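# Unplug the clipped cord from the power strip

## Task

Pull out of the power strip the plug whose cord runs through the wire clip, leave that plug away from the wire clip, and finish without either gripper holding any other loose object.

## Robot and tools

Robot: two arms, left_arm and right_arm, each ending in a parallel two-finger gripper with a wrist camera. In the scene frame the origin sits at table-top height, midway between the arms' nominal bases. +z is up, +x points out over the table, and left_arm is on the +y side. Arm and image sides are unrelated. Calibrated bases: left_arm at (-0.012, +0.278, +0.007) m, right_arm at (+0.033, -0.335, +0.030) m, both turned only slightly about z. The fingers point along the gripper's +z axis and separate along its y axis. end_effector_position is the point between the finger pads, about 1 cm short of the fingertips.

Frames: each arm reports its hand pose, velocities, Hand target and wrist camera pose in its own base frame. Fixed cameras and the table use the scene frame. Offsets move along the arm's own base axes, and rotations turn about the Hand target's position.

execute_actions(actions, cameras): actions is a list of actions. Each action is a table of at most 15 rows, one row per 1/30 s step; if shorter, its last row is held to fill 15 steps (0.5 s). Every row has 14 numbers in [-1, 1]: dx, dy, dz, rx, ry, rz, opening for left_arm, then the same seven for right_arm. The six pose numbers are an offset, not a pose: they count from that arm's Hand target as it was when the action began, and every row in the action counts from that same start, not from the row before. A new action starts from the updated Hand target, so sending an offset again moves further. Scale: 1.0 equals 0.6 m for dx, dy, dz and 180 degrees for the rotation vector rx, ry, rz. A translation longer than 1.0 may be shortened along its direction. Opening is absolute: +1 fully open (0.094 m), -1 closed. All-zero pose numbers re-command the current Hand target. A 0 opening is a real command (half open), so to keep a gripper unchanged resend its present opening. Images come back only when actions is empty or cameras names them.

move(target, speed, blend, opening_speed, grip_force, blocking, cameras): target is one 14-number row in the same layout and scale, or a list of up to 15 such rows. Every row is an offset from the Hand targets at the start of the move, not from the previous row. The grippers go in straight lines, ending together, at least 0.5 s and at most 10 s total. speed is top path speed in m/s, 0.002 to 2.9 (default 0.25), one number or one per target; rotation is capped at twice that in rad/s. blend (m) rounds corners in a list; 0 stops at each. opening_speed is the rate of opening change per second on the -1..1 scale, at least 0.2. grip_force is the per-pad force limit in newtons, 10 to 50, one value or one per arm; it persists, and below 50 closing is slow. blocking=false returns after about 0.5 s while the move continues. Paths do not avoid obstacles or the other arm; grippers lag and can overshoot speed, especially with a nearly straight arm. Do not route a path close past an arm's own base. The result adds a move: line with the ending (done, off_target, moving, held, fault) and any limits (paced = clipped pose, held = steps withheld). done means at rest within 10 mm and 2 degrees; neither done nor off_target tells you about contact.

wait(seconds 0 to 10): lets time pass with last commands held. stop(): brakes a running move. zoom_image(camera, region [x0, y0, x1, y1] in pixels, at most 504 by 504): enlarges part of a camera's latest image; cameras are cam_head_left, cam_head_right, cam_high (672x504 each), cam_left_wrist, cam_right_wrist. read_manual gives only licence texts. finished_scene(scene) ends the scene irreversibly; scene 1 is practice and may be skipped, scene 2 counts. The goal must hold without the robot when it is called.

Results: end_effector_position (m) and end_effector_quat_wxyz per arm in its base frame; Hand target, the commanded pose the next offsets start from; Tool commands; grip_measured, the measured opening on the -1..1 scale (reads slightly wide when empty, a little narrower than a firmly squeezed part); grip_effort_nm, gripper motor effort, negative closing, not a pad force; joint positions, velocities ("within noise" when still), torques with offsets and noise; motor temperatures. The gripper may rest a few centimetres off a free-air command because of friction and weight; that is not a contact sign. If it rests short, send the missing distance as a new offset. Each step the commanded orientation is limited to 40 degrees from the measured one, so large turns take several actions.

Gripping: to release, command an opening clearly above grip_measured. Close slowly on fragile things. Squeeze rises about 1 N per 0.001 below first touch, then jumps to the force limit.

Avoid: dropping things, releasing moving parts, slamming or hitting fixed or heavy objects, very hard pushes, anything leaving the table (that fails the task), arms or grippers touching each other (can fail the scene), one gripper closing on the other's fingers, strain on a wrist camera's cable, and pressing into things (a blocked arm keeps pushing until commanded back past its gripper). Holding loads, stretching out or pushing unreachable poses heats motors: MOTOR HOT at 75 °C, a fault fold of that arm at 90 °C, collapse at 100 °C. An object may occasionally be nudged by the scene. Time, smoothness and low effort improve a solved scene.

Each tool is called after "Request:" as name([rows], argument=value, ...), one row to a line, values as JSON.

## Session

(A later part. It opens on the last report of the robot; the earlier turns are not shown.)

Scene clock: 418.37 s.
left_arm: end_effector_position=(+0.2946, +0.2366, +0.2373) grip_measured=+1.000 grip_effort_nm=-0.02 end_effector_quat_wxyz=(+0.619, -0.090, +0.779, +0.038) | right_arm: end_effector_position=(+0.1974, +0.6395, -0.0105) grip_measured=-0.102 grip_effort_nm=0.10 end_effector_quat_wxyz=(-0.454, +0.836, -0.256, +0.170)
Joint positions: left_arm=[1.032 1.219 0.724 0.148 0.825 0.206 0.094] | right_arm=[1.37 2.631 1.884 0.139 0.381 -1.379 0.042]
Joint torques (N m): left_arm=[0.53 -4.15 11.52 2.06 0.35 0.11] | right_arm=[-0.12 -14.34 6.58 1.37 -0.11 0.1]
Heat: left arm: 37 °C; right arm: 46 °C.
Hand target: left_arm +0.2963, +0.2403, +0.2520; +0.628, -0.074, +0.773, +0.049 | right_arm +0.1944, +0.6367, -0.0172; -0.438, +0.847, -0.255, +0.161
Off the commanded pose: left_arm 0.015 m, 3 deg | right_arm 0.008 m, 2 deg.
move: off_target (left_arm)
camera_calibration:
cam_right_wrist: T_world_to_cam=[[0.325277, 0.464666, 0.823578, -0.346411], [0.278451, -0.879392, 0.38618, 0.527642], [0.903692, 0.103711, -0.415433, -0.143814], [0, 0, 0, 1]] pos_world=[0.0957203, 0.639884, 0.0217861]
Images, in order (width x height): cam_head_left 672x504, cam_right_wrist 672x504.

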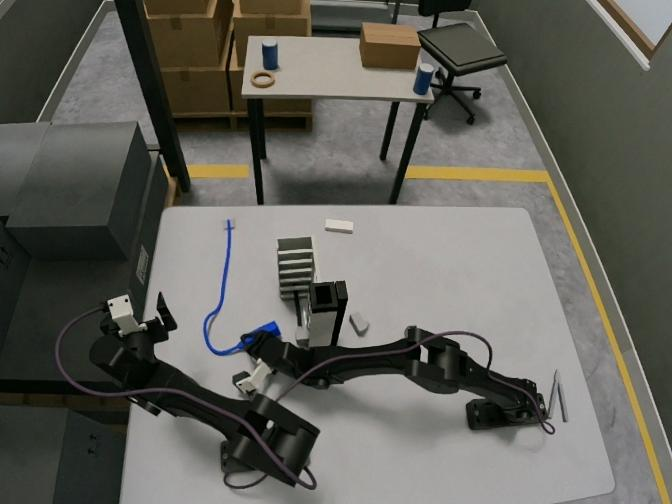

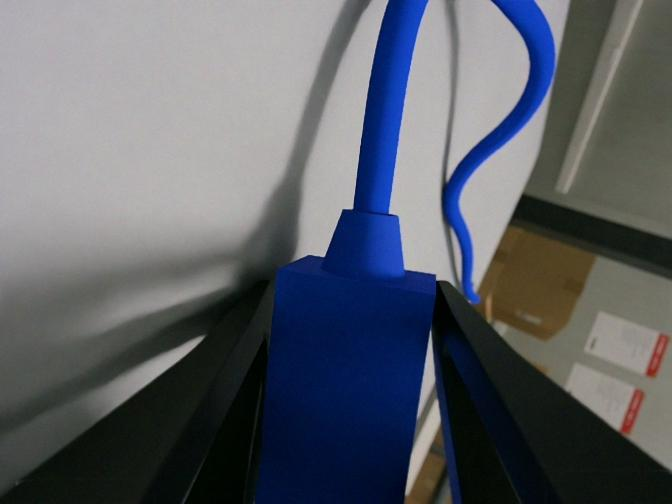

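Request:
move([
  [0,0,0,0,0,0,1,-0.012,-0.015,0.03,0,0,0,0.0],
  [0,0,0,0,0,0,1,-0.05,-0.062,0.075,0,0,0,0.0],
], speed=0.06, opening_speed=0.4, blend=0.01, cameras=["cam_right_wrist","cam_head_left"])

Request:
zoom_image(camera="cam_head_left", region=[200, 270, 360, 390])

Scene clock: 428.93 s.
left_arm: end_effector_position=(+0.2946, +0.2366, +0.2373) grip_measured=+1.000 grip_effort_nm=-0.03 end_effector_quat_wxyz=(+0.619, -0.090, +0.779, +0.038) | right_arm: end_effector_position=(+0.1676, +0.5981, +0.0010) grip_measured=-0.001 grip_effort_nm=0.06 end_effector_quat_wxyz=(-0.421, +0.856, -0.248, +0.166)
Joint positions: left_arm=[1.032 1.219 0.724 0.148 0.825 0.206 0.094] | right_arm=[1.407 2.445 1.637 0.116 0.393 -1.356 0.047]
Joint torques (N m): left_arm=[0.53 -4.16 11.52 2.07 0.35 0.12] | right_arm=[0.51 -17.32 4.98 1.67 0.26 0.17]
Heat: left arm: 37 °C; right arm: 48 °C.
Hand target: left_arm +0.2963, +0.2403, +0.2520; +0.628, -0.074, +0.773, +0.049 | right_arm +0.1644, +0.5995, +0.0277; -0.438, +0.847, -0.255, +0.161
Off the commanded pose: left_arm 0.015 m, 3 deg | right_arm 0.027 m, 2 deg.
move: off_target (left_arm, right_arm)
camera_calibration:
cam_right_wrist: T_world_to_cam=[[0.337066, 0.528122, 0.779406, -0.366849], [0.3007, -0.84488, 0.442444, 0.470626], [0.892169, 0.0852341, -0.443586, -0.0948067], [0, 0, 0, 1]] pos_world=[0.066719, 0.599445, 0.0356438]
Images, in order (width x height): cam_head_left 672x504, cam_right_wrist 672x504.

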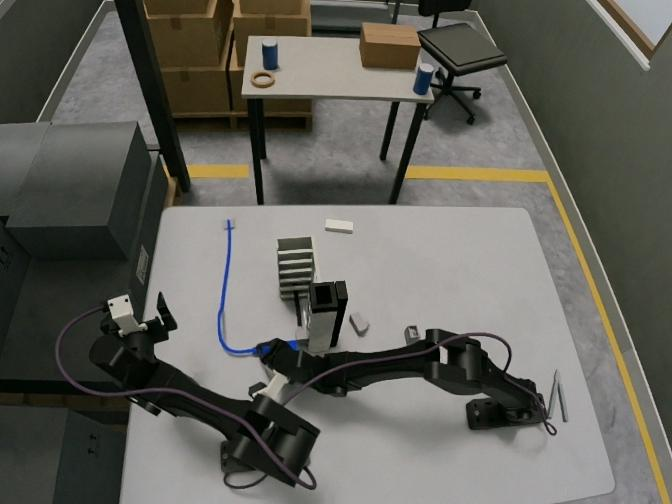

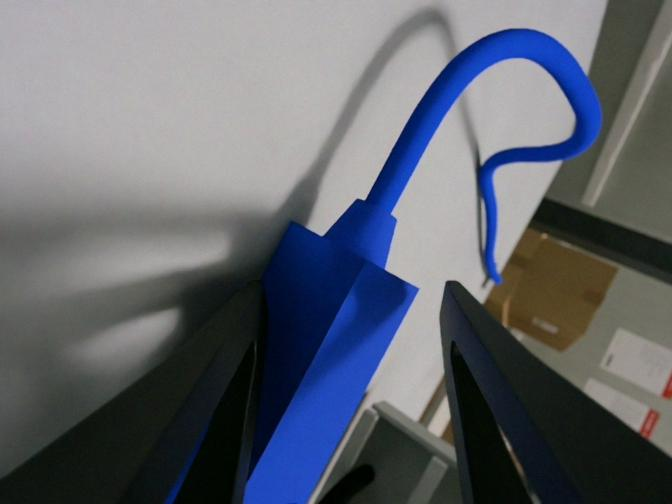

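Scaled by 3.150 from the camera's 672x504 image, which has a finer 960x720 frame.

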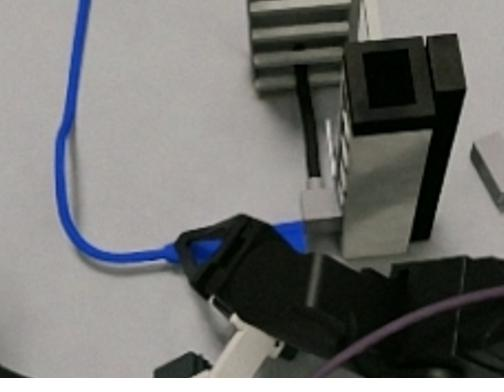

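Request:
zoom_image(camera="cam_head_left", region=[240, 320, 320, 380])

Request:
zoom_image(camera="cam_right_wrist", region=[120, 200, 460, 504])

Scaled by 6.300 from the camera's 672x504 image, which has a finer 960x720 frame.

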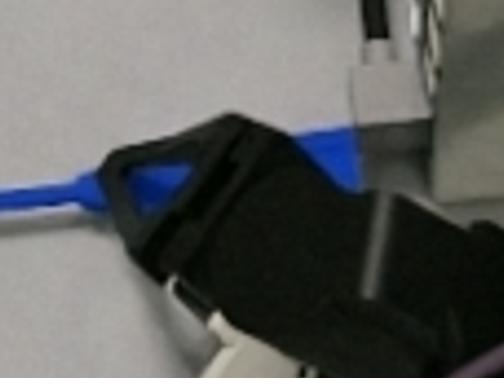

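Scaled by 1.482 from the camera's 672x504 image, which has a finer 960x720 frame.

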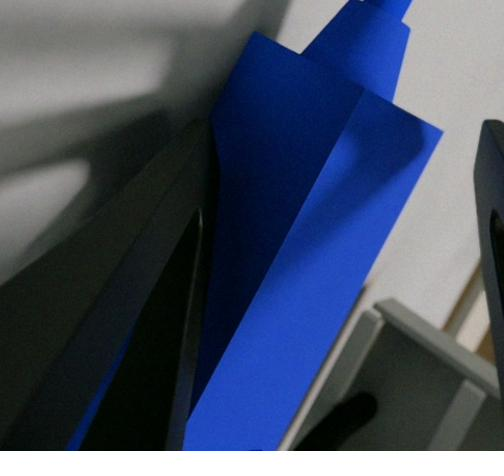

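Request:
move([
  [0,0,0,0,0,0,1,-0.02,-0.02,0.06,0,0,0,0.0],
  [0,0,0,0,0,0,1,-0.02,-0.03,0.2,0,0,0,0.0],
  [0,0,0,0,0,0,1,-0.03,-0.2,0.3,0,0,0,0.0],
], speed=[0.06,0.15,0.2], blend=[0.015,0.03,0], cameras=["all"])

Request:
zoom_image(camera="cam_head_left", region=[220, 270, 360, 370])

Request:
zoom_image(camera="cam_head_right", region=[240, 270, 380, 370])

Scene clock: 481.73 s.
left_arm: end_effector_position=(+0.2946, +0.2366, +0.2373) grip_measured=+1.000 grip_effort_nm=-0.03 end_effector_quat_wxyz=(+0.619, -0.090, +0.779, +0.038) | right_arm: end_effector_position=(+0.1469, +0.4852, +0.2026) grip_measured=-0.001 grip_effort_nm=0.06 end_effector_quat_wxyz=(-0.437, +0.848, -0.253, +0.165)
Joint positions: left_arm=[1.032 1.219 0.724 0.148 0.825 0.206 0.094] | right_arm=[1.415 1.743 1.38 -0.297 0.402 -1.346 0.047]
Joint torques (N m): left_arm=[0.53 -4.15 11.52 2.06 0.36 0.12] | right_arm=[-0.36 -10.58 5.71 1.7 0.06 0.05]
Heat: left arm: 38 °C; right arm: 49 °C.
Hand target: left_arm +0.2963, +0.2403, +0.2520; +0.628, -0.074, +0.773, +0.049 | right_arm +0.1465, +0.4795, +0.2078; -0.438, +0.847, -0.255, +0.161
Off the commanded pose: left_arm 0.015 m, 3 deg | right_arm 0.008 m, 1 deg.
move: off_target (left_arm)
camera_calibration:
cam_left_wrist: T_world_to_cam=[[0.222246, -0.974866, 0.0155757, 0.16434], [-0.78407, -0.188199, -0.591452, 0.429276], [0.579518, 0.119236, -0.806189, 0.102021], [0, 0, 0, 1]] pos_world=[0.240935, 0.228835, 0.333584]
cam_right_wrist: T_world_to_cam=[[0.336543, 0.498434, 0.798939, -0.446925], [0.294146, -0.861618, 0.413633, 0.307238], [0.894549, 0.0957997, -0.436584, 0.0158949], [0, 0, 0, 1]] pos_world=[0.0458175, 0.485962, 0.236921]

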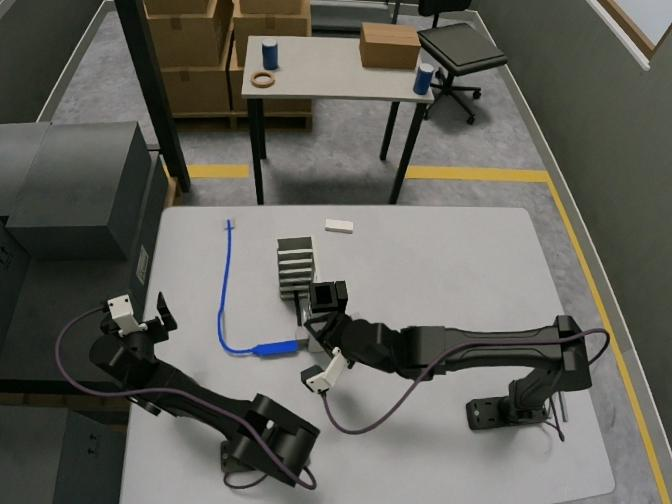

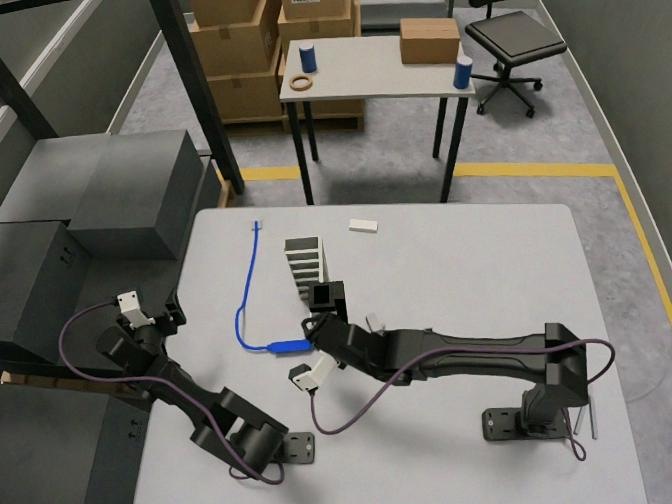

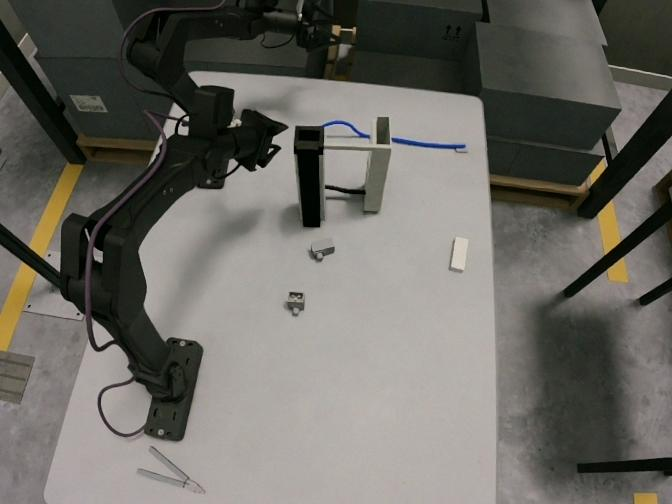

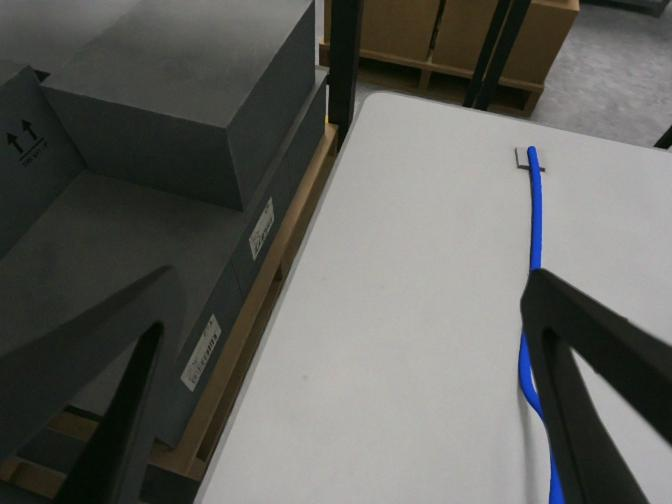

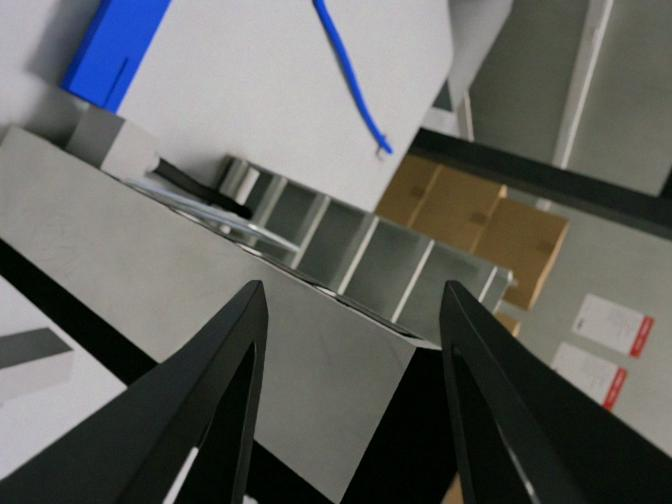

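Scaled by 3.600 from the camera's 672x504 image, which has a finer 960x720 frame.

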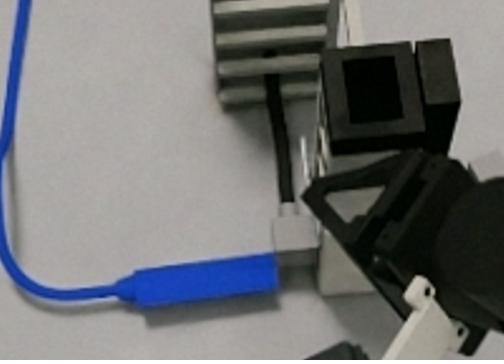

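Scaled by 3.600 from the camera's 672x504 image, which has a finer 960x720 frame.

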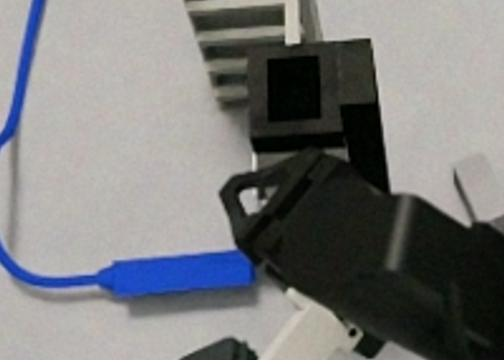

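Request:
finished_scene(scene=2)

The scene is finished: the task was done.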